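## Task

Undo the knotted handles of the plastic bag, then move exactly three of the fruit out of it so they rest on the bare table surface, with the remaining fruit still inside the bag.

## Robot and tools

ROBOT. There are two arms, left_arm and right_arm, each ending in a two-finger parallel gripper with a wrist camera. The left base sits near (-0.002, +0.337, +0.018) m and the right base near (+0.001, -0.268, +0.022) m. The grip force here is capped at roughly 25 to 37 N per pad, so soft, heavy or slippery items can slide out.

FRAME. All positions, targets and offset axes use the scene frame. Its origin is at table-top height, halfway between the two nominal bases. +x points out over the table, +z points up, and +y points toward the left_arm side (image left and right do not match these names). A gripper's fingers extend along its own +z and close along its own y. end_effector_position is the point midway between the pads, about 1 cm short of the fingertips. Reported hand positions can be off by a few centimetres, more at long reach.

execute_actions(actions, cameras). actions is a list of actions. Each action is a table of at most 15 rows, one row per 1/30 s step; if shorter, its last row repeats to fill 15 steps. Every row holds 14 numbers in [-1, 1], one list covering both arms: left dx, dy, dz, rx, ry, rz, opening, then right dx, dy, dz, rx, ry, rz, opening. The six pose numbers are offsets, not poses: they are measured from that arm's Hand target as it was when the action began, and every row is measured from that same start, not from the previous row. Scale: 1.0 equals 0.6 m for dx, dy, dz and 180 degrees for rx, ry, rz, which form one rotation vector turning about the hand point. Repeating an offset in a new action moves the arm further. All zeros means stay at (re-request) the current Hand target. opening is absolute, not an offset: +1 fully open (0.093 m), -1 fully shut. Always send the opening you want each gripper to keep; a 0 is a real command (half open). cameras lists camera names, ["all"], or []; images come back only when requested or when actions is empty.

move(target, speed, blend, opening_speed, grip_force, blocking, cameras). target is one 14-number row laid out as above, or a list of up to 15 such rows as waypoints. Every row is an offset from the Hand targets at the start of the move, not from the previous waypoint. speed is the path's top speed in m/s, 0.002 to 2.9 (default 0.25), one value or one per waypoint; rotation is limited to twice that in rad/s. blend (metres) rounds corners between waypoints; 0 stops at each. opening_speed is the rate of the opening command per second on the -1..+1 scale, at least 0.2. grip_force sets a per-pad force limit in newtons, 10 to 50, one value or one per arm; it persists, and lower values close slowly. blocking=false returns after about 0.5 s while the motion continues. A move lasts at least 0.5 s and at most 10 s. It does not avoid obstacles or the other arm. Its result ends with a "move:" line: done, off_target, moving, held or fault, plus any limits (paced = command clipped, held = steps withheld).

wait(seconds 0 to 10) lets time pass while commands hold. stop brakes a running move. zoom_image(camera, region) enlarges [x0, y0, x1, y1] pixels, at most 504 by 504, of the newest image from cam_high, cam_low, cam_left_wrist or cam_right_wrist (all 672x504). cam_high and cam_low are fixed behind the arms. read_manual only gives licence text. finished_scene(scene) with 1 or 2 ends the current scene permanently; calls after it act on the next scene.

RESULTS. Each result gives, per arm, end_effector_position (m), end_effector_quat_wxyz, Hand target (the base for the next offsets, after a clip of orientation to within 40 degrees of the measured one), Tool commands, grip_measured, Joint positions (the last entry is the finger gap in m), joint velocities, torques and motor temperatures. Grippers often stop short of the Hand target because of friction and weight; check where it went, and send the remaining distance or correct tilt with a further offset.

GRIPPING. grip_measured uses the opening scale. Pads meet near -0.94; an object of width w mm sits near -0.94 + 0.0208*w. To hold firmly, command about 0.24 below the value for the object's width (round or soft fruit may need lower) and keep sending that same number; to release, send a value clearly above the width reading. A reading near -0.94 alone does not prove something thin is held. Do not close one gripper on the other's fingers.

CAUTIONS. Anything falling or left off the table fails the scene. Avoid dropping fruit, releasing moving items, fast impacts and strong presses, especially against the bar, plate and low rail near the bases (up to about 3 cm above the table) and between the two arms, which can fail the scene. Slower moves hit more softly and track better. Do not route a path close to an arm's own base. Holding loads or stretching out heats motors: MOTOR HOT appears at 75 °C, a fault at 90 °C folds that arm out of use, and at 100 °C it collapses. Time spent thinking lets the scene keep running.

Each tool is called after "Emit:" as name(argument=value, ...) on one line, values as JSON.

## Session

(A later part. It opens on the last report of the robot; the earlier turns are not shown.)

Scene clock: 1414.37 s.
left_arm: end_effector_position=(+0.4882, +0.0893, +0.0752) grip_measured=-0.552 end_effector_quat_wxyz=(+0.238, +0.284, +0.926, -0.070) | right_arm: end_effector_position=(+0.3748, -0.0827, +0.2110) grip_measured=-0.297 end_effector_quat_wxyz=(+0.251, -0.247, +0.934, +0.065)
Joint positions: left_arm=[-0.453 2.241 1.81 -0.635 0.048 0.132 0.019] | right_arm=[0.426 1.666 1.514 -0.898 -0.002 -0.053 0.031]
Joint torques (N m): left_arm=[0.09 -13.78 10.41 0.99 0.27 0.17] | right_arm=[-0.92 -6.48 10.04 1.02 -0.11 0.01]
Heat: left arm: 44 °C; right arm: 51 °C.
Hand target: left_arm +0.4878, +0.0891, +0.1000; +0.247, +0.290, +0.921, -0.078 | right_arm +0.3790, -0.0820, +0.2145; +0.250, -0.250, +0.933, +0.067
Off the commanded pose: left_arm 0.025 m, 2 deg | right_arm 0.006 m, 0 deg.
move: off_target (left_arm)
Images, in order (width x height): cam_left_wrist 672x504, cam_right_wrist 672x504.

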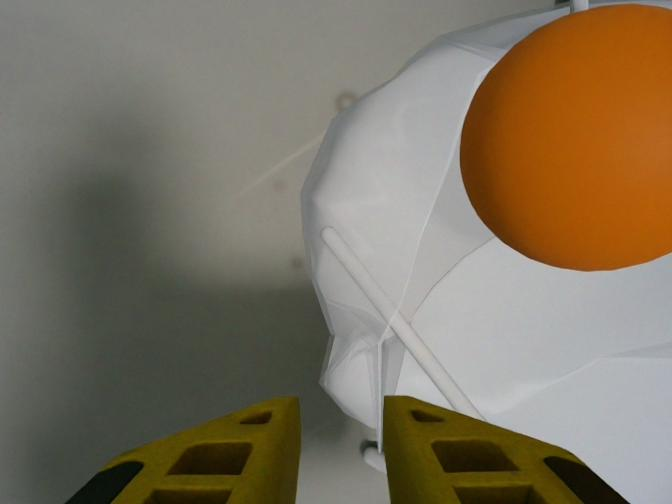

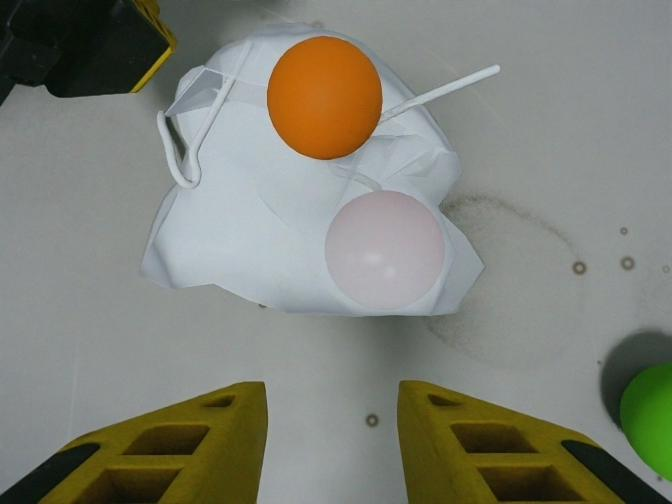

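Emit:
move(target=[-0.25,0.167,0.15,0,0,0,-0.55, 0.02,0.02,-0.06,0,0,0,-0.3], speed=0.2, cameras=["cam_high","cam_right_wrist"])

Emit:
zoom_image(camera="cam_right_wrist", region=[130, 0, 530, 260])

Emit:
zoom_image(camera="cam_right_wrist", region=[220, 0, 460, 180])

Scene clock: 1424.83 s.
left_arm: end_effector_position=(+0.3508, +0.1856, +0.1959) grip_measured=-0.552 end_effector_quat_wxyz=(+0.269, +0.283, +0.918, -0.073) | right_arm: end_effector_position=(+0.3881, -0.0753, +0.1871) grip_measured=-0.297 end_effector_quat_wxyz=(+0.250, -0.247, +0.934, +0.065)
Joint positions: left_arm=[-0.372 1.499 1.29 -0.798 0.089 0.203 0.019] | right_arm=[0.426 1.722 1.483 -0.813 -0.002 -0.053 0.031]
Joint torques (N m): left_arm=[0.18 -6.71 6.64 1.12 0.31 0.18] | right_arm=[0.18 -7.19 5.9 1.43 -0.07 0.13]
Motor temperatures (°C): left_arm=[22 50 45 36 22 24 22] | right_arm=[24 51 41 29 24 26 24]
Heat: left arm: 50 °C; right arm: 51 °C.
Hand target: left_arm +0.3378, +0.1892, +0.1899; +0.247, +0.291, +0.921, -0.078 | right_arm +0.3910, -0.0700, +0.1784; +0.250, -0.250, +0.933, +0.067
Off the commanded pose: left_arm 0.015 m, 3 deg | right_arm 0.010 m, 0 deg.
move: off_target (left_arm)
Images, in order (width x height): cam_high 672x504, cam_right_wrist 672x504.

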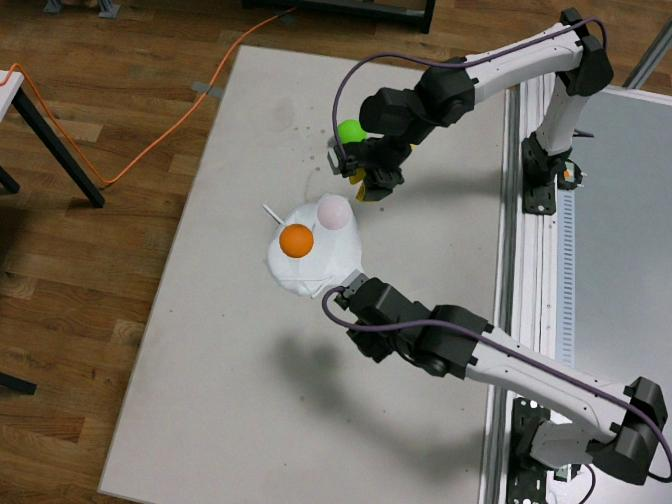

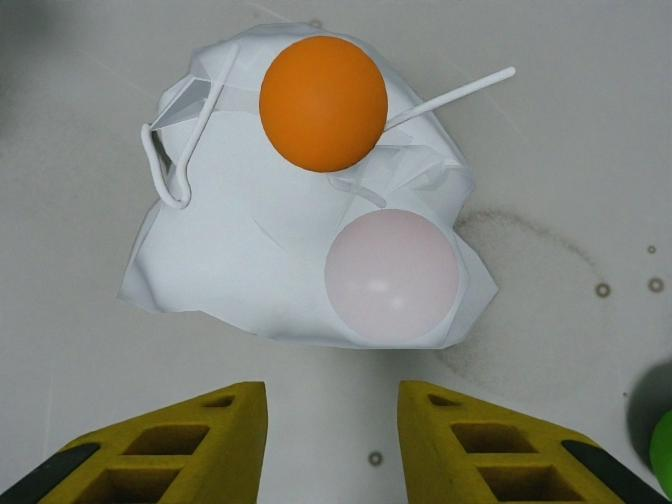

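Scaled by 1.260 from the camera's 672x504 image, which has a finer 960x720 frame.

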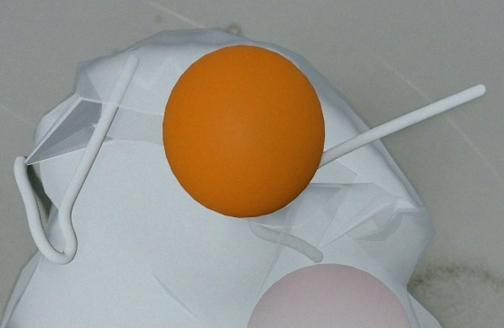

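Scaled by 2.100 from the camera's 672x504 image, which has a finer 960x720 frame.

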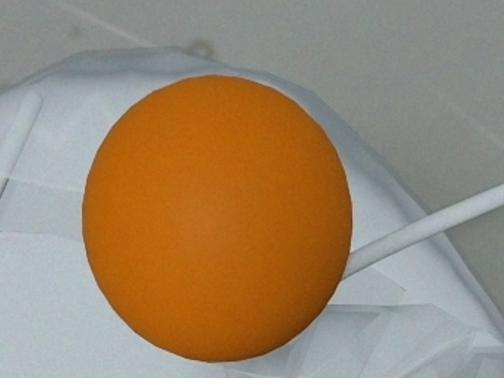

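Emit:
move(target=[0,0,0,0,0,0,-0.55, 0.166,0.06,-0.127,0,0,0.161,0.85], speed=0.15, cameras=["all"])

Scene clock: 1447.17 s.
left_arm: end_effector_position=(+0.3507, +0.1856, +0.1958) grip_measured=-0.552 end_effector_quat_wxyz=(+0.269, +0.283, +0.918, -0.073) | right_arm: end_effector_position=(+0.4899, -0.0342, +0.1067) grip_measured=+0.847 end_effector_quat_wxyz=(+0.235, -0.472, +0.841, +0.120)
Joint positions: left_arm=[-0.372 1.499 1.29 -0.798 0.089 0.203 0.019] | right_arm=[0.32 2.253 1.928 -0.799 -0.281 -0.6 0.086]
Joint torques (N m): left_arm=[0.16 -6.68 6.78 1.1 0.32 0.18] | right_arm=[-0.69 -10.61 9.66 0.74 -0.37 0.05]
Motor temperatures (°C): left_arm=[22 41 42 35 22 24 22] | right_arm=[24 51 41 30 24 26 24]
Heat: left arm: 42 °C; right arm: 51 °C.
Hand target: left_arm +0.3378, +0.1892, +0.1899; +0.247, +0.291, +0.921, -0.078 | right_arm +0.4905, -0.0339, +0.1023; +0.225, -0.475, +0.841, +0.127
Off the commanded pose: left_arm 0.015 m, 3 deg | right_arm 0.005 m, 1 deg.
move: off_target (left_arm)

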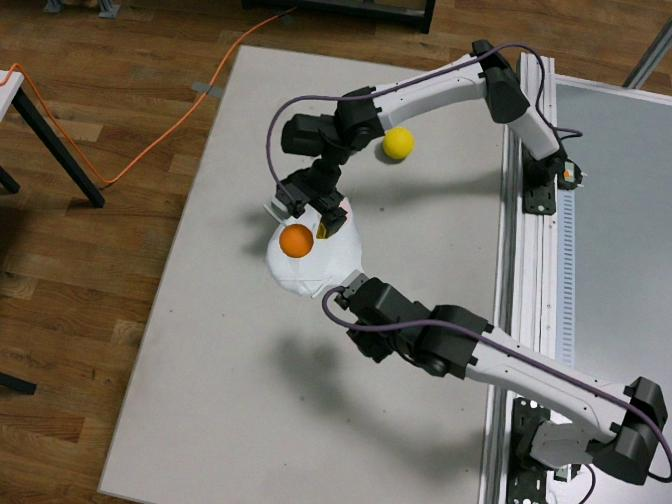

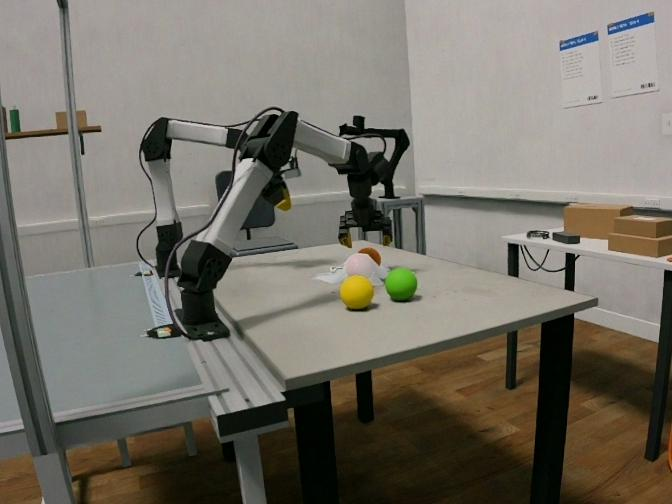

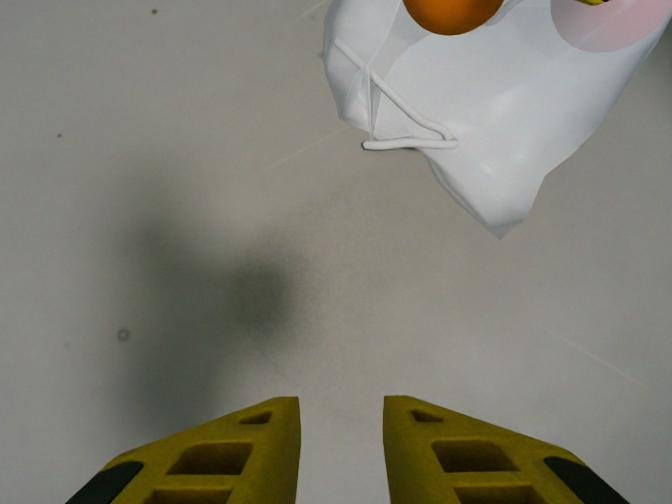

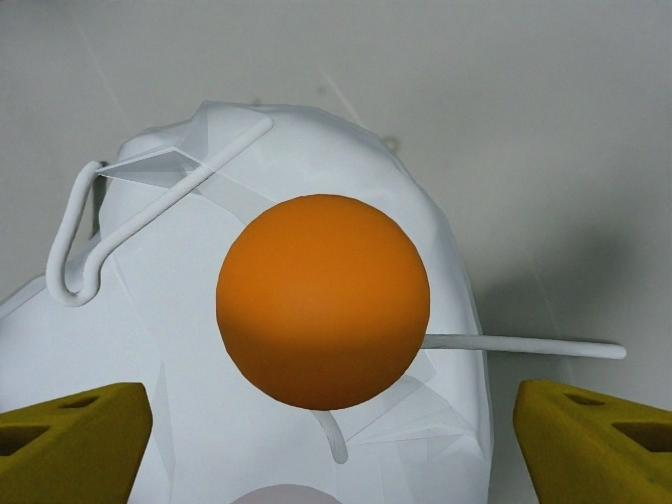

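Emit:
move(target=[0,0,0,0,0,0,-0.55, 0.012,0.024,-0.068,0,0,0,0.88], speed=0.08, cameras=["cam_right_wrist","cam_left_wrist"])

Scene clock: 1457.90 s.
left_arm: end_effector_position=(+0.3507, +0.1856, +0.1958) grip_measured=-0.552 end_effector_quat_wxyz=(+0.269, +0.283, +0.918, -0.073) | right_arm: end_effector_position=(+0.4968, -0.0307, +0.0703) grip_measured=+0.877 end_effector_quat_wxyz=(+0.223, -0.472, +0.844, +0.122)
Joint positions: left_arm=[-0.372 1.499 1.29 -0.798 0.089 0.203 0.019] | right_arm=[0.32 2.333 1.928 -0.746 -0.281 -0.6 0.087]
Joint torques (N m): left_arm=[0.13 -6.69 6.75 1.13 0.32 0.2] | right_arm=[1.18 -11.43 7.28 1.2 -0.3 0.21]
Heat: left arm: 41 °C; right arm: 53 °C.
Hand target: left_arm +0.3378, +0.1892, +0.1899; +0.247, +0.291, +0.921, -0.078 | right_arm +0.4977, -0.0195, +0.0616; +0.225, -0.475, +0.841, +0.128
Off the commanded pose: left_arm 0.015 m, 3 deg | right_arm 0.014 m, 1 deg.
move: off_target (left_arm, right_arm)
Images, in order (width x height): cam_left_wrist 672x504, cam_right_wrist 672x504.

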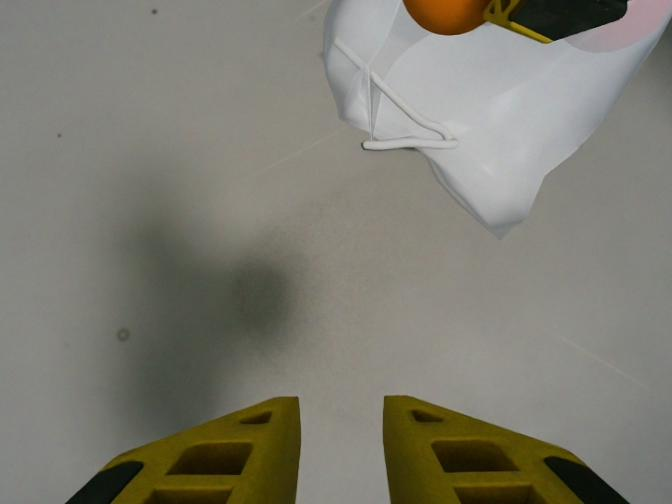

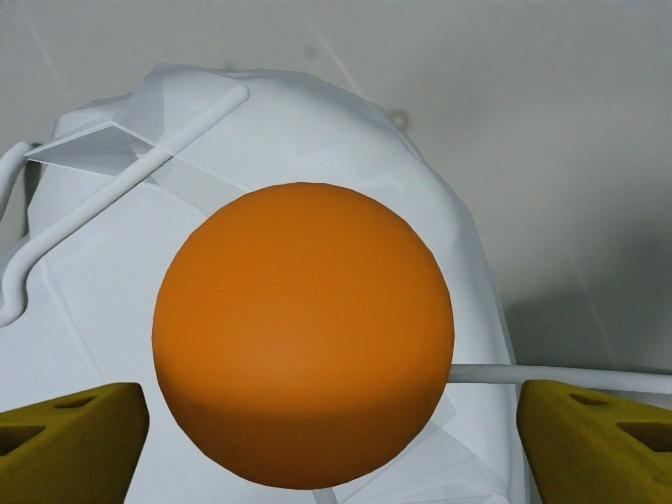

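Emit:
move(target=[0,0,0,0,0,0,-0.55, 0.0,0.022,0.0,0,0,0,0.9], speed=0.06, cameras=["cam_right_wrist"])

Scene clock: 1467.07 s.
left_arm: end_effector_position=(+0.3507, +0.1856, +0.1958) grip_measured=-0.552 end_effector_quat_wxyz=(+0.269, +0.283, +0.918, -0.073) | right_arm: end_effector_position=(+0.4899, -0.0155, +0.0627) grip_measured=+0.897 end_effector_quat_wxyz=(+0.214, -0.475, +0.844, +0.129)
Joint positions: left_arm=[-0.372 1.499 1.29 -0.798 0.089 0.203 0.019] | right_arm=[0.35 2.352 1.934 -0.744 -0.281 -0.577 0.088]
Joint torques (N m): left_arm=[0.16 -6.75 6.74 1.1 0.31 0.17] | right_arm=[0.72 -11.23 9.37 1.16 -0.22 0.22]
Heat: left arm: 41 °C; right arm: 54 °C.
Hand target: left_arm +0.3378, +0.1892, +0.1899; +0.247, +0.291, +0.921, -0.078 | right_arm +0.4977, -0.0063, +0.0615; +0.225, -0.475, +0.841, +0.128
Off the commanded pose: left_arm 0.015 m, 3 deg | right_arm 0.012 m, 1 deg.
move: off_target (left_arm, right_arm)
Images, in order (width x height): cam_right_wrist 672x504.

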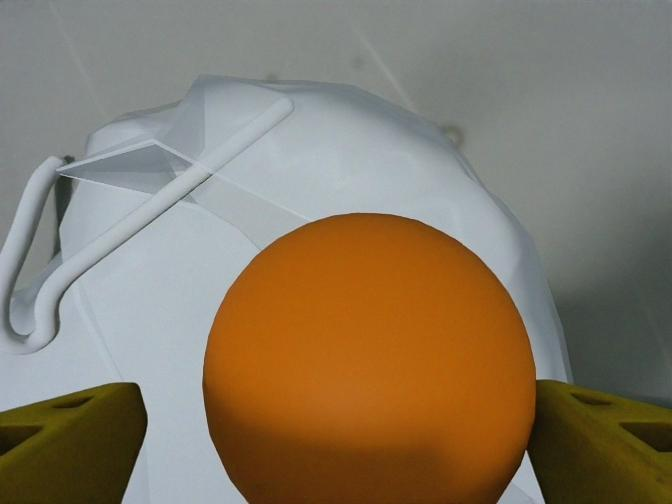

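Emit:
move(target=[0,0,0,0,0,0,-0.55, 0.018,-0.008,0.002,0,0,0,0.9], speed=0.05, cameras=["cam_right_wrist"])

Scene clock: 1473.70 s.
left_arm: end_effector_position=(+0.3507, +0.1856, +0.1958) grip_measured=-0.552 end_effector_quat_wxyz=(+0.269, +0.283, +0.918, -0.073) | right_arm: end_effector_position=(+0.5051, -0.0093, +0.0687) grip_measured=+0.897 end_effector_quat_wxyz=(+0.232, -0.475, +0.840, +0.127)
Joint positions: left_arm=[-0.372 1.499 1.29 -0.798 0.089 0.203 0.019] | right_arm=[0.35 2.39 2.01 -0.744 -0.281 -0.577 0.088]
Joint torques (N m): left_arm=[0.16 -6.82 6.74 1.12 0.33 0.19] | right_arm=[-0.91 -11.41 9.62 0.83 -0.27 0.05]
Motor temperatures (°C): left_arm=[22 37 41 35 22 24 22] | right_arm=[24 57 41 30 24 26 24]
Heat: left arm: 41 °C; right arm: 57 °C.
Hand target: left_arm +0.3378, +0.1892, +0.1899; +0.247, +0.291, +0.921, -0.078 | right_arm +0.5085, -0.0112, +0.0626; +0.225, -0.475, +0.841, +0.128
Off the commanded pose: left_arm 0.015 m, 3 deg | right_arm 0.007 m, 1 deg.
move: off_target (left_arm)
Images, in order (width x height): cam_right_wrist 672x504.

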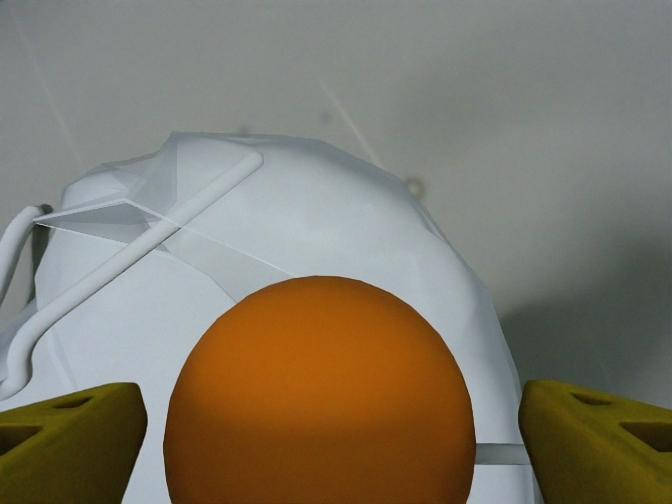

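Emit:
move(target=[0,0,0,0,0,0,-0.55, -0.0092,-0.0097,-0.045,0,0,0,0.9], speed=0.05, cameras=["cam_right_wrist","cam_left_wrist"])

Scene clock: 1481.53 s.
left_arm: end_effector_position=(+0.3507, +0.1856, +0.1958) grip_measured=-0.552 end_effector_quat_wxyz=(+0.269, +0.283, +0.918, -0.073) | right_arm: end_effector_position=(+0.5013, -0.0157, +0.0484) grip_measured=+0.897 end_effector_quat_wxyz=(+0.226, -0.473, +0.842, +0.126)
Joint positions: left_arm=[-0.372 1.499 1.29 -0.798 0.089 0.203 0.019] | right_arm=[0.341 2.39 1.934 -0.683 -0.281 -0.582 0.088]
Joint torques (N m): left_arm=[0.17 -6.72 6.78 1.11 0.31 0.19] | right_arm=[-0.75 -11.89 5.72 1.22 -0.28 0.03]
Motor temperatures (°C): left_arm=[22 36 41 35 22 24 22] | right_arm=[24 58 42 29 24 26 24]
Heat: left arm: 41 °C; right arm: 58 °C.
Hand target: left_arm +0.3378, +0.1892, +0.1899; +0.247, +0.291, +0.921, -0.078 | right_arm +0.5030, -0.0169, +0.0357; +0.225, -0.475, +0.841, +0.128
Off the commanded pose: left_arm 0.015 m, 3 deg | right_arm 0.013 m, 0 deg.
move: off_target (left_arm, right_arm)
Images, in order (width x height): cam_left_wrist 672x504, cam_right_wrist 672x504.

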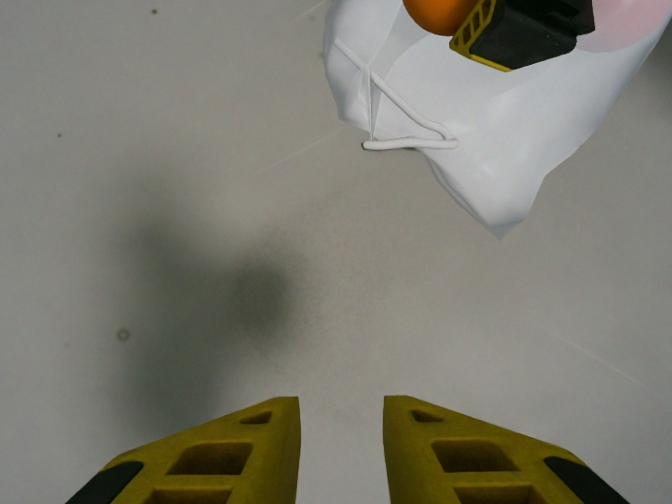

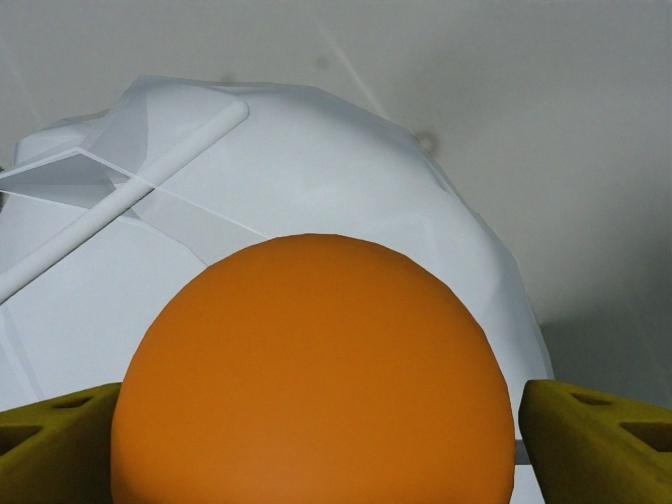

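Emit:
move(target=[0,0,0,0,0,0,-0.55, -0.001,0.0,-0.014,0,0,0,0.9], speed=0.04, cameras=["cam_right_wrist"])

Scene clock: 1484.77 s.
left_arm: end_effector_position=(+0.3507, +0.1856, +0.1958) grip_measured=-0.552 end_effector_quat_wxyz=(+0.269, +0.283, +0.918, -0.073) | right_arm: end_effector_position=(+0.5016, -0.0155, +0.0438) grip_measured=+0.897 end_effector_quat_wxyz=(+0.230, -0.473, +0.841, +0.125)
Joint positions: left_arm=[-0.372 1.499 1.29 -0.798 0.089 0.203 0.019] | right_arm=[0.341 2.39 1.912 -0.654 -0.281 -0.582 0.088]
Joint torques (N m): left_arm=[0.18 -6.72 6.72 1.11 0.32 0.15] | right_arm=[-0.76 -11.47 5.65 1.27 -0.3 0.06]
Motor temperatures (°C): left_arm=[22 36 41 35 22 24 22] | right_arm=[24 58 42 30 24 26 24]
Heat: left arm: 41 °C; right arm: 58 °C.
Hand target: left_arm +0.3378, +0.1892, +0.1899; +0.247, +0.291, +0.921, -0.078 | right_arm +0.5024, -0.0169, +0.0273; +0.225, -0.475, +0.841, +0.128
Off the commanded pose: left_arm 0.015 m, 3 deg | right_arm 0.017 m, 1 deg.
move: off_target (left_arm, right_arm)
Images, in order (width x height): cam_right_wrist 672x504.

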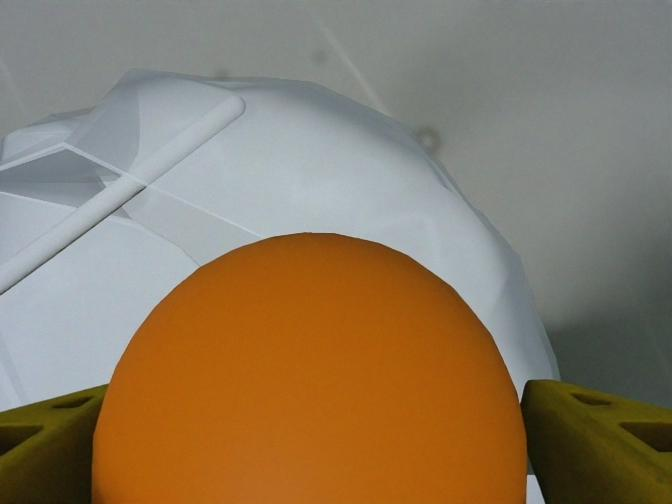

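Emit:
move(target=[0,0,0,0,0,0,-0.55, 0,0,-0.004,0,0,0,0.33], speed=0.04, opening_speed=0.35, cameras=["cam_right_wrist","cam_left_wrist"])

Scene clock: 1488.57 s.
left_arm: end_effector_position=(+0.3507, +0.1856, +0.1958) grip_measured=-0.552 end_effector_quat_wxyz=(+0.269, +0.283, +0.918, -0.073) | right_arm: end_effector_position=(+0.5031, -0.0149, +0.0446) grip_measured=+0.350 end_effector_quat_wxyz=(+0.233, -0.473, +0.840, +0.125)
Joint positions: left_arm=[-0.372 1.499 1.29 -0.798 0.089 0.203 0.019] | right_arm=[0.341 2.39 1.912 -0.646 -0.281 -0.582 0.062]
Joint torques (N m): left_arm=[0.13 -6.72 6.71 1.12 0.32 0.17] | right_arm=[-0.94 -11.18 5.2 1.29 -0.32 0.03]
Motor temperatures (°C): left_arm=[22 36 41 35 22 24 22] | right_arm=[24 58 41 30 24 26 24]
Heat: left arm: 41 °C; right arm: 58 °C.
Hand target: left_arm +0.3378, +0.1892, +0.1899; +0.247, +0.291, +0.921, -0.078 | right_arm +0.5025, -0.0169, +0.0249; +0.225, -0.475, +0.841, +0.128
Off the commanded pose: left_arm 0.015 m, 3 deg | right_arm 0.020 m, 1 deg.
move: off_target (left_arm, right_arm)
Images, in order (width x height): cam_left_wrist 672x504, cam_right_wrist 672x504.

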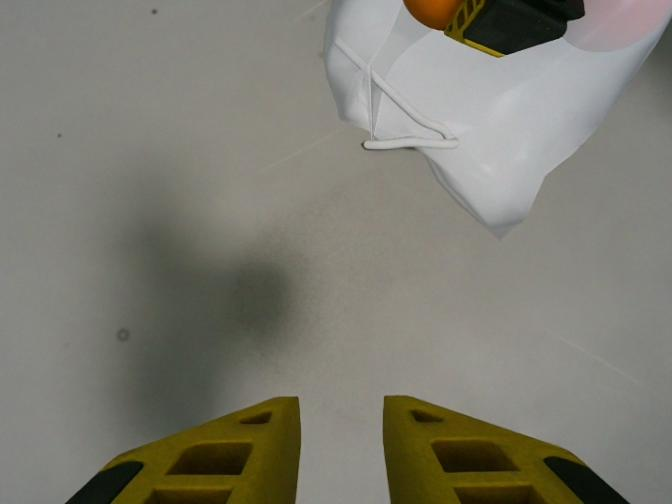

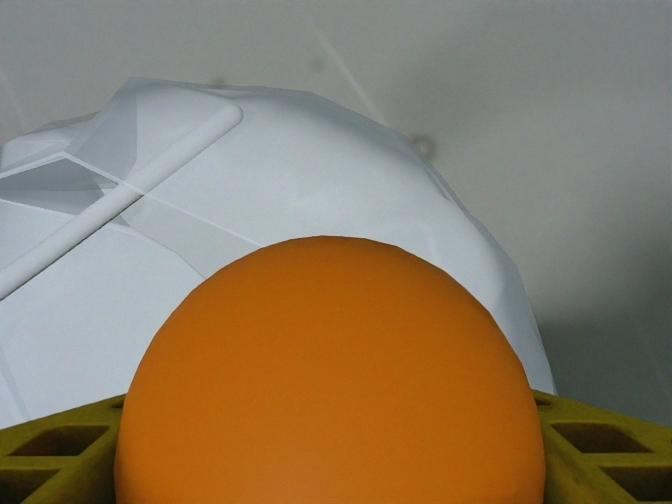

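Emit:
move(target=[0,0,0,0,0,0,-0.55, 0,0,0.11,0,0,0,0.33], speed=0.05, cameras=["all"])

Scene clock: 1493.47 s.
left_arm: end_effector_position=(+0.3507, +0.1856, +0.1958) grip_measured=-0.552 end_effector_quat_wxyz=(+0.269, +0.283, +0.918, -0.073) | right_arm: end_effector_position=(+0.4978, -0.0176, +0.0682) grip_measured=+0.350 end_effector_quat_wxyz=(+0.208, -0.473, +0.846, +0.128)
Joint positions: left_arm=[-0.372 1.499 1.29 -0.798 0.089 0.203 0.019] | right_arm=[0.341 2.39 2.027 -0.813 -0.281 -0.582 0.062]
Joint torques (N m): left_arm=[0.16 -6.72 6.76 1.11 0.31 0.16] | right_arm=[-0.51 -15.71 9.81 0.74 -0.28 0.08]
Motor temperatures (°C): left_arm=[22 36 41 35 22 24 22] | right_arm=[24 59 41 30 24 26 24]
Heat: left arm: 41 °C; right arm: 59 °C.
Hand target: left_arm +0.3378, +0.1892, +0.1899; +0.247, +0.291, +0.921, -0.078 | right_arm +0.5024, -0.0169, +0.0909; +0.225, -0.475, +0.841, +0.128
Off the commanded pose: left_arm 0.015 m, 3 deg | right_arm 0.023 m, 2 deg.
move: off_target (left_arm, right_arm)

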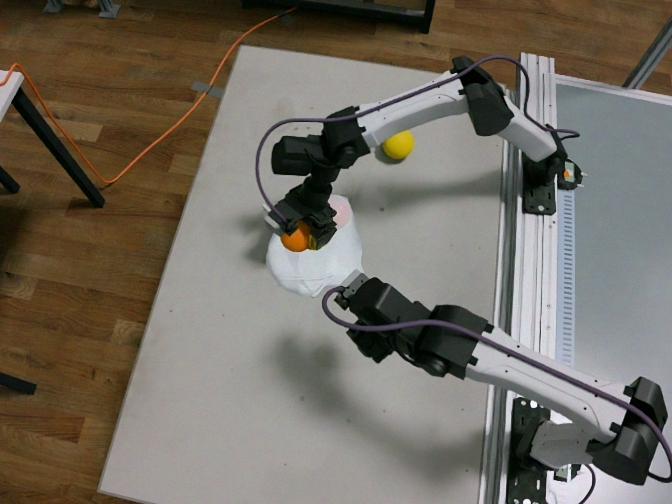

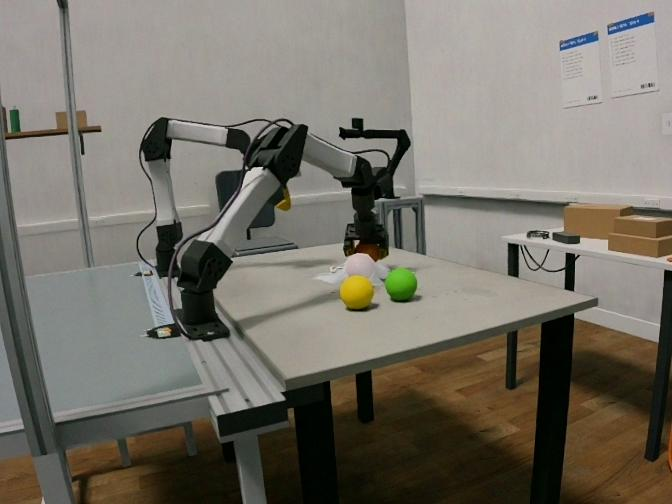

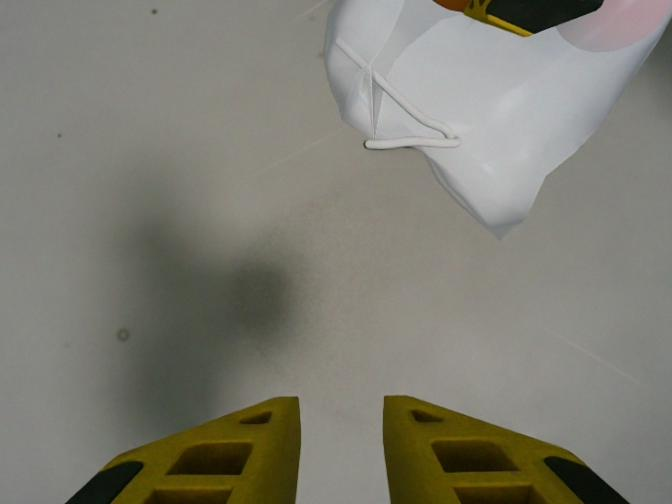

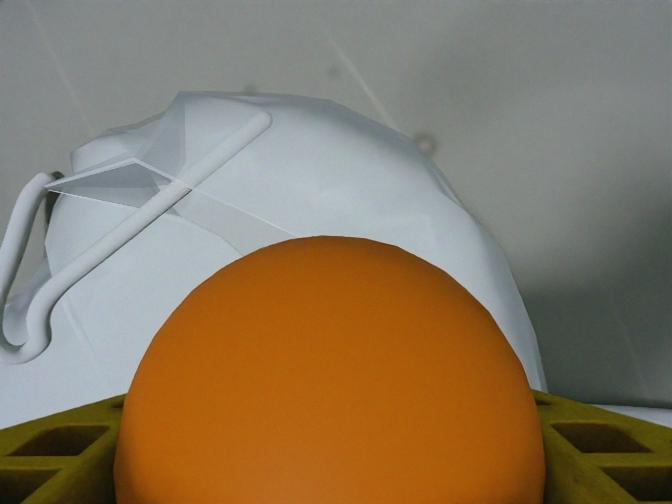

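Emit:
move(target=[[0,0,0,0,0,0,-0.55, -0.071,-0.022,0.1,0,0,0,0.33],[0,0,0,0,0,0,-0.55, -0.237,-0.055,0.1,0,0,0,0.33],[0,0,0,0,0,0,-0.55, -0.404,-0.0885,0.02,0,0,0,0.33],[0,0,0,0,0,0,-0.55, -0.404,-0.0885,-0.06,0,0,0,0.33]], speed=[0.08,0.13,0.13,0.06], blend=[0.03,0.03,0.01,0], cameras=["all"])

Scene clock: 1504.27 s.
left_arm: end_effector_position=(+0.3507, +0.1856, +0.1958) grip_measured=-0.552 end_effector_quat_wxyz=(+0.269, +0.283, +0.918, -0.073) | right_arm: end_effector_position=(+0.2578, -0.0723, +0.0587) grip_measured=+0.350 end_effector_quat_wxyz=(+0.219, -0.477, +0.841, +0.130)
Joint positions: left_arm=[-0.372 1.499 1.29 -0.798 0.089 0.203 0.019] | right_arm=[0.493 1.49 0.72 -0.349 -0.226 -0.447 0.062]
Joint torques (N m): left_arm=[0.12 -6.72 6.74 1.1 0.32 0.16] | right_arm=[0.35 -4.6 5.46 1.34 -0.08 0.2]
Motor temperatures (°C): left_arm=[22 35 41 34 22 24 22] | right_arm=[24 62 42 29 24 26 24]
Heat: left arm: 41 °C; right arm: 62 °C.
Hand target: left_arm +0.3378, +0.1892, +0.1899; +0.247, +0.291, +0.921, -0.078 | right_arm +0.2601, -0.0700, +0.0549; +0.225, -0.475, +0.841, +0.128
Off the commanded pose: left_arm 0.015 m, 3 deg | right_arm 0.005 m, 1 deg.
move: off_target (left_arm)

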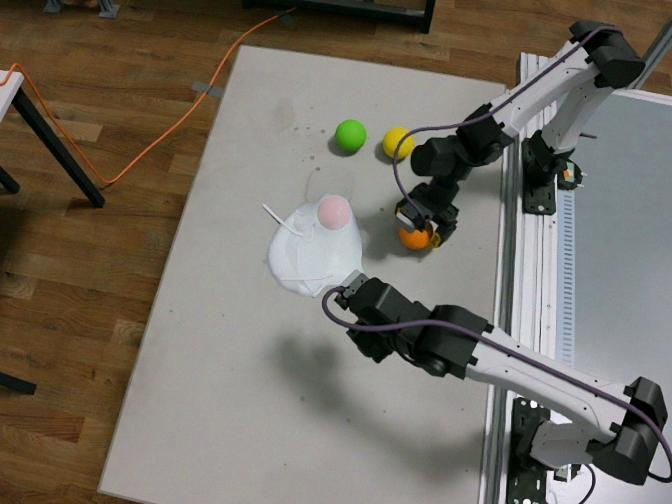

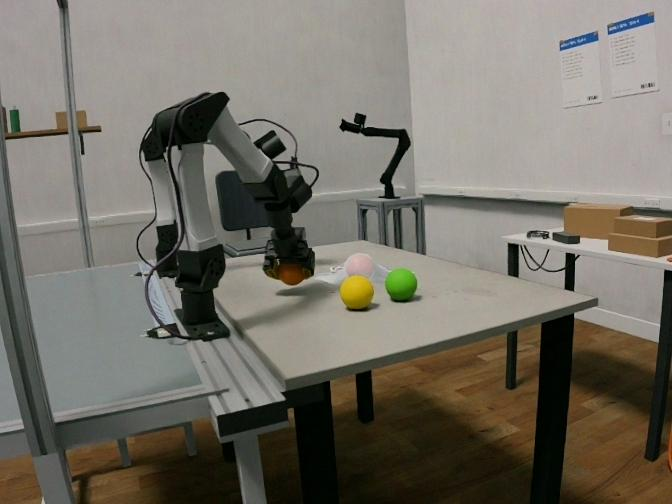

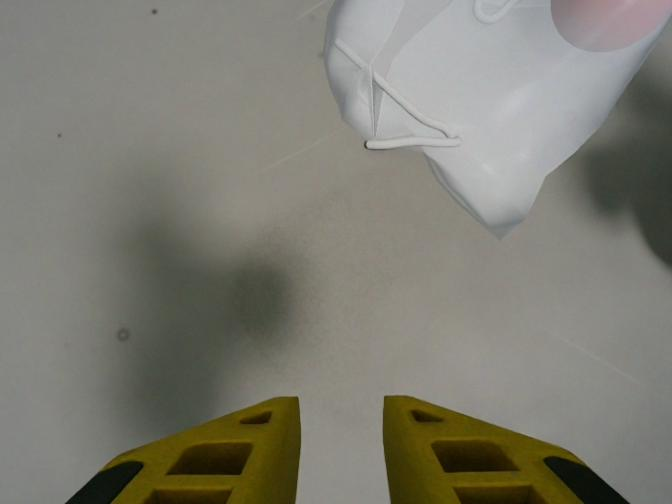

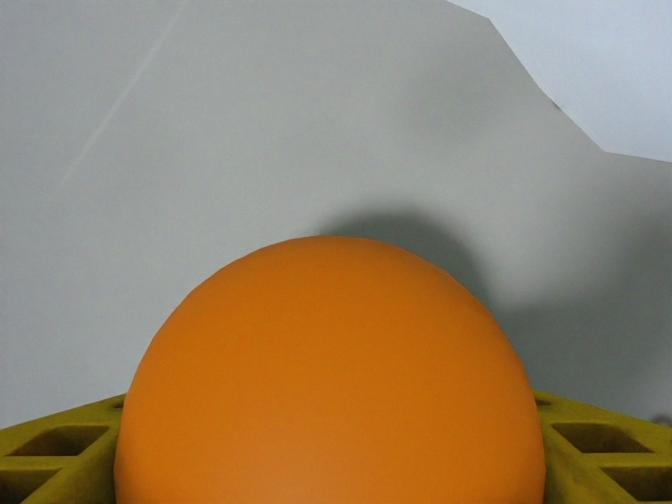

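Emit:
move(target=[0,0,0,0,0,0,-0.55, 0,0,-0.022,0,0,0,0.33], speed=0.04, cameras=["cam_right_wrist","cam_low"])

Emit:
zoom_image(camera="cam_low", region=[240, 230, 350, 310])

Scene clock: 1508.47 s.
left_arm: end_effector_position=(+0.3507, +0.1856, +0.1958) grip_measured=-0.552 end_effector_quat_wxyz=(+0.269, +0.283, +0.918, -0.073) | right_arm: end_effector_position=(+0.2582, -0.0718, +0.0458) grip_measured=+0.350 end_effector_quat_wxyz=(+0.220, -0.477, +0.841, +0.130)
Joint positions: left_arm=[-0.372 1.499 1.29 -0.798 0.089 0.203 0.019] | right_arm=[0.493 1.523 0.69 -0.284 -0.226 -0.447 0.062]
Joint torques (N m): left_arm=[0.16 -6.68 6.75 1.12 0.32 0.19] | right_arm=[0.21 -4.66 5.2 1.38 -0.07 0.23]
Motor temperatures (°C): left_arm=[22 35 41 34 22 24 22] | right_arm=[24 61 41 30 24 26 24]
Heat: left arm: 41 °C; right arm: 61 °C.
Hand target: left_arm +0.3378, +0.1892, +0.1899; +0.247, +0.291, +0.921, -0.078 | right_arm +0.2601, -0.0701, +0.0416; +0.225, -0.475, +0.841, +0.128
Off the commanded pose: left_arm 0.015 m, 3 deg | right_arm 0.005 m, 1 deg.
move: off_target (left_arm)
Images, in order (width x height): cam_low 672x504, cam_right_wrist 672x504.

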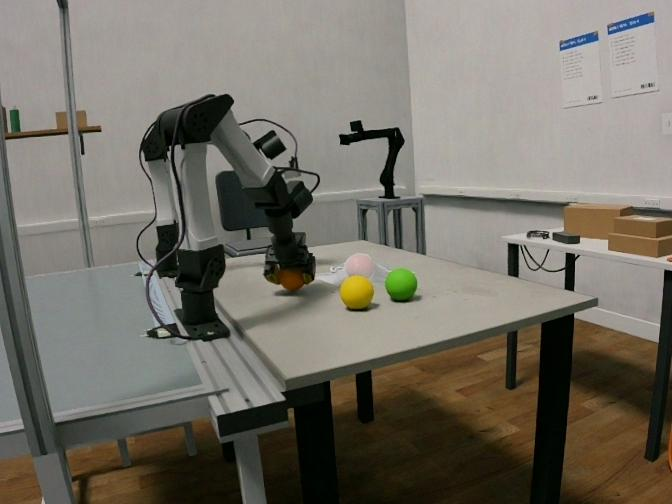

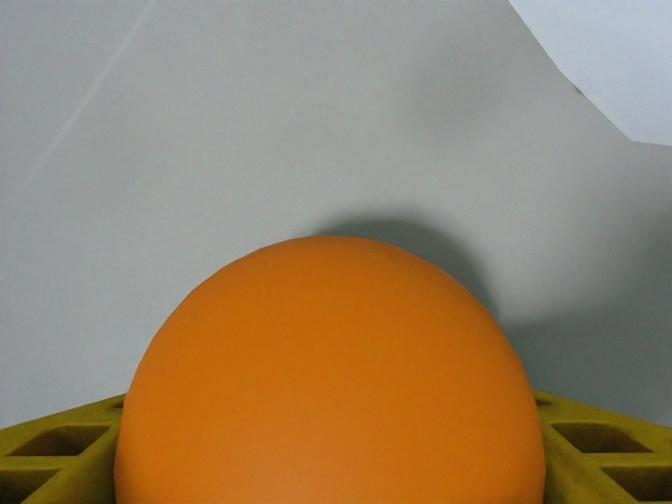

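Scaled by 4.582 from the camera's 672x504 image, which has a finer 960x720 frame.

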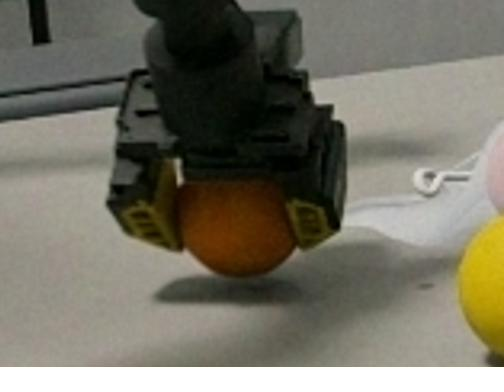

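Emit:
move(target=[0,0,0,0,0,0,-0.55, 0,0,-0.007,0,0,0,0.33], speed=0.03, cameras=["cam_right_wrist","cam_low"])

Emit:
zoom_image(camera="cam_low", region=[240, 230, 350, 310])

Scene clock: 1512.67 s.
left_arm: end_effector_position=(+0.3507, +0.1856, +0.1958) grip_measured=-0.552 end_effector_quat_wxyz=(+0.269, +0.283, +0.918, -0.073) | right_arm: end_effector_position=(+0.2583, -0.0716, +0.0418) grip_measured=+0.350 end_effector_quat_wxyz=(+0.220, -0.477, +0.841, +0.130)
Joint positions: left_arm=[-0.372 1.499 1.29 -0.798 0.089 0.203 0.019] | right_arm=[0.493 1.534 0.681 -0.263 -0.226 -0.447 0.062]
Joint torques (N m): left_arm=[0.16 -6.61 6.8 1.12 0.31 0.17] | right_arm=[0.29 -4.7 5.08 1.38 -0.09 0.21]
Motor temperatures (°C): left_arm=[22 35 40 34 22 24 22] | right_arm=[24 59 41 30 24 26 24]
Heat: left arm: 40 °C; right arm: 59 °C.
Hand target: left_arm +0.3378, +0.1892, +0.1899; +0.247, +0.291, +0.921, -0.078 | right_arm +0.2600, -0.0701, +0.0375; +0.225, -0.475, +0.841, +0.128
Off the commanded pose: left_arm 0.015 m, 3 deg | right_arm 0.005 m, 1 deg.
move: off_target (left_arm)
Images, in order (width x height): cam_low 672x504, cam_right_wrist 672x504.

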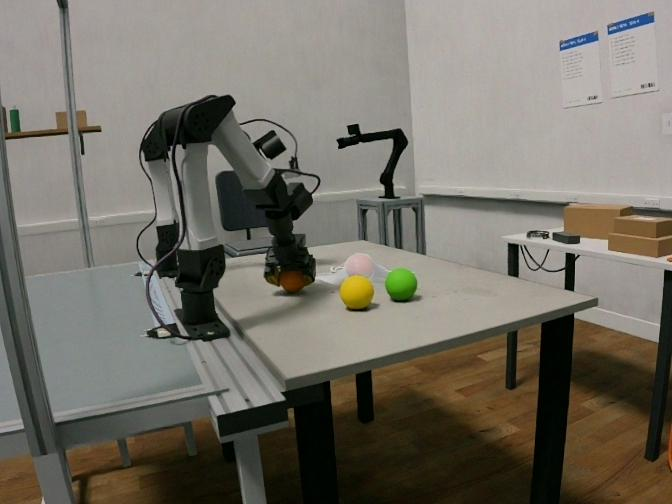

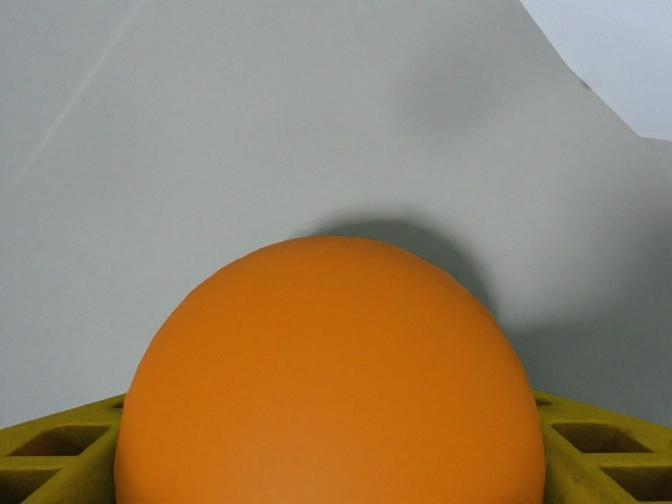

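Scaled by 4.582 from the camera's 672x504 image, which has a finer 960x720 frame.

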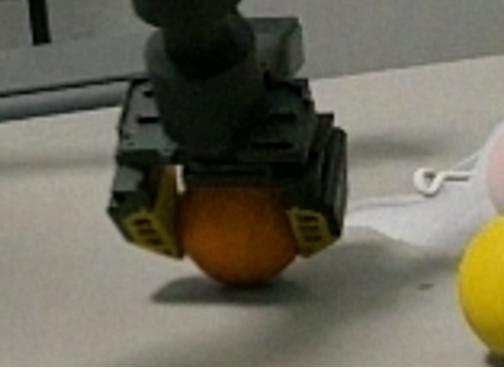

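Emit:
move(target=[[0,0,0,0,0,0,-0.55, 0,0,-0.004,0,0,0,0.33],[0,0,0,0,0,0,-0.55, 0,0,-0.004,0,0,0,0.75]], speed=0.03, opening_speed=0.25, cameras=["cam_right_wrist"])

Emit:
move(target=[0,0,0,0,0,0,-0.55, -0.05,-0.08,0.165,0,0,0,0.8], speed=0.06, cameras=["all"])

Scene clock: 1518.57 s.
left_arm: end_effector_position=(+0.3507, +0.1856, +0.1958) grip_measured=-0.552 end_effector_quat_wxyz=(+0.269, +0.283, +0.918, -0.073) | right_arm: end_effector_position=(+0.2611, -0.0700, +0.0420) grip_measured=+0.747 end_effector_quat_wxyz=(+0.226, -0.477, +0.840, +0.130)
Joint positions: left_arm=[-0.372 1.499 1.29 -0.798 0.089 0.203 0.019] | right_arm=[0.493 1.54 0.681 -0.245 -0.226 -0.447 0.081]
Joint torques (N m): left_arm=[0.14 -6.75 6.71 1.13 0.31 0.2] | right_arm=[0.23 -4.6 4.63 1.33 -0.11 0.2]
Motor temperatures (°C): left_arm=[22 35 40 34 22 24 22] | right_arm=[24 58 40 30 24 26 24]
Heat: left arm: 40 °C; right arm: 58 °C.
Hand target: left_arm +0.3378, +0.1892, +0.1899; +0.247, +0.291, +0.921, -0.078 | right_arm +0.2600, -0.0701, +0.0351; +0.225, -0.475, +0.841, +0.128
Off the commanded pose: left_arm 0.015 m, 3 deg | right_arm 0.007 m, 0 deg.
move: off_target (left_arm)
Images, in order (width x height): cam_right_wrist 672x504.

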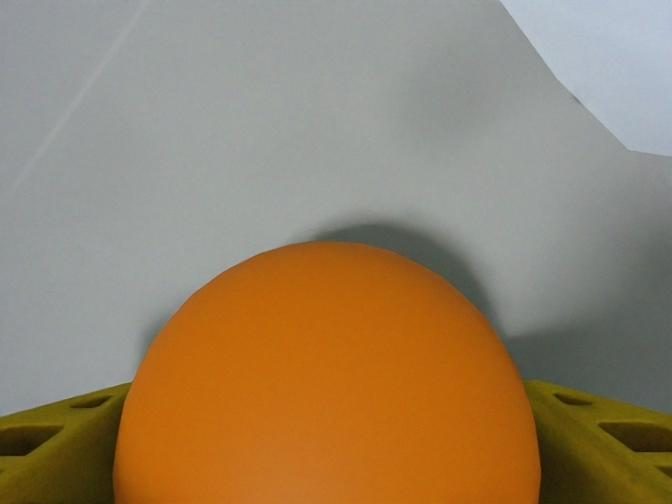

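Scene clock: 1521.17 s.
left_arm: end_effector_position=(+0.3507, +0.1856, +0.1958) grip_measured=-0.552 end_effector_quat_wxyz=(+0.269, +0.283, +0.918, -0.073) | right_arm: end_effector_position=(+0.2282, -0.1186, +0.1214) grip_measured=+0.797 end_effector_quat_wxyz=(+0.215, -0.474, +0.845, +0.123)
Joint positions: left_arm=[-0.372 1.499 1.29 -0.798 0.089 0.203 0.019] | right_arm=[0.391 1.196 0.779 -0.732 -0.253 -0.537 0.083]
Joint torques (N m): left_arm=[0.21 -6.74 6.79 1.11 0.3 0.18] | right_arm=[-1.21 -4.93 9.59 0.74 -0.32 0.05]
Motor temperatures (°C): left_arm=[22 35 40 34 22 24 22] | right_arm=[24 57 41 30 24 26 24]
Heat: left arm: 40 °C; right arm: 57 °C.
Hand target: left_arm +0.3378, +0.1892, +0.1899; +0.247, +0.291, +0.921, -0.078 | right_arm +0.2300, -0.1180, +0.1340; +0.225, -0.475, +0.841, +0.128
Off the commanded pose: left_arm 0.015 m, 3 deg | right_arm 0.013 m, 1 deg.
move: off_target (left_arm, right_arm)

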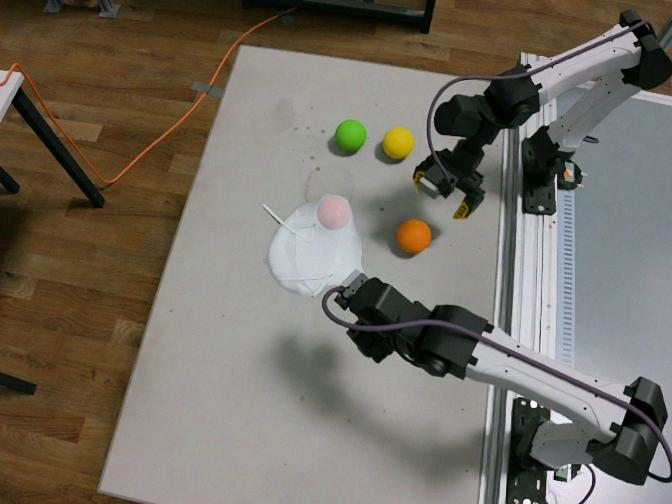

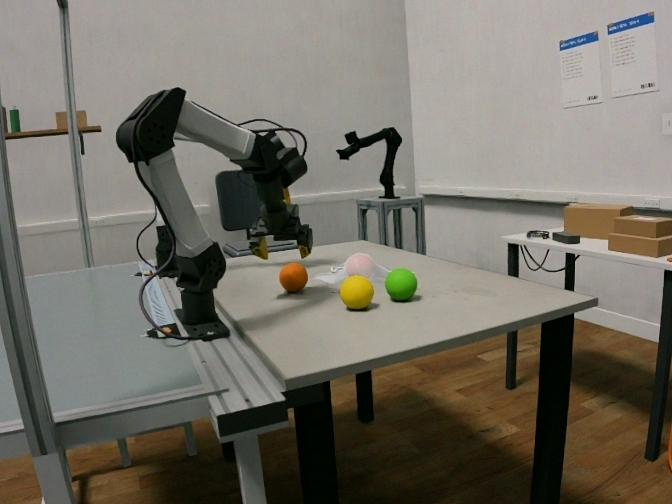

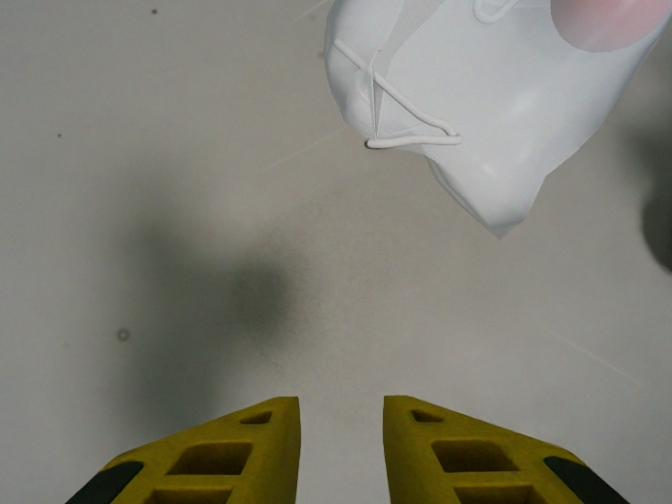

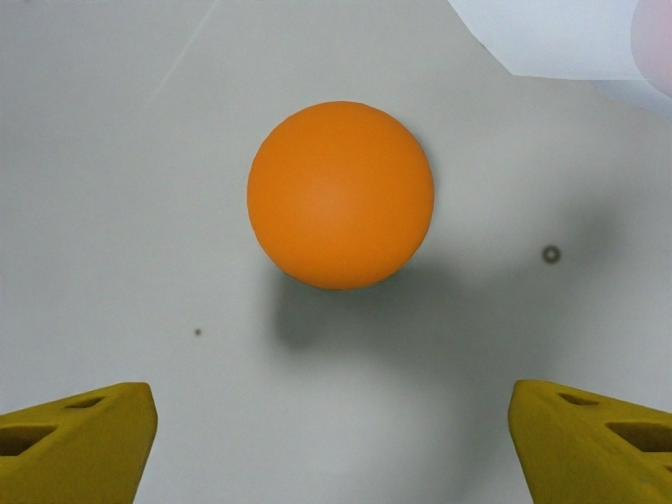

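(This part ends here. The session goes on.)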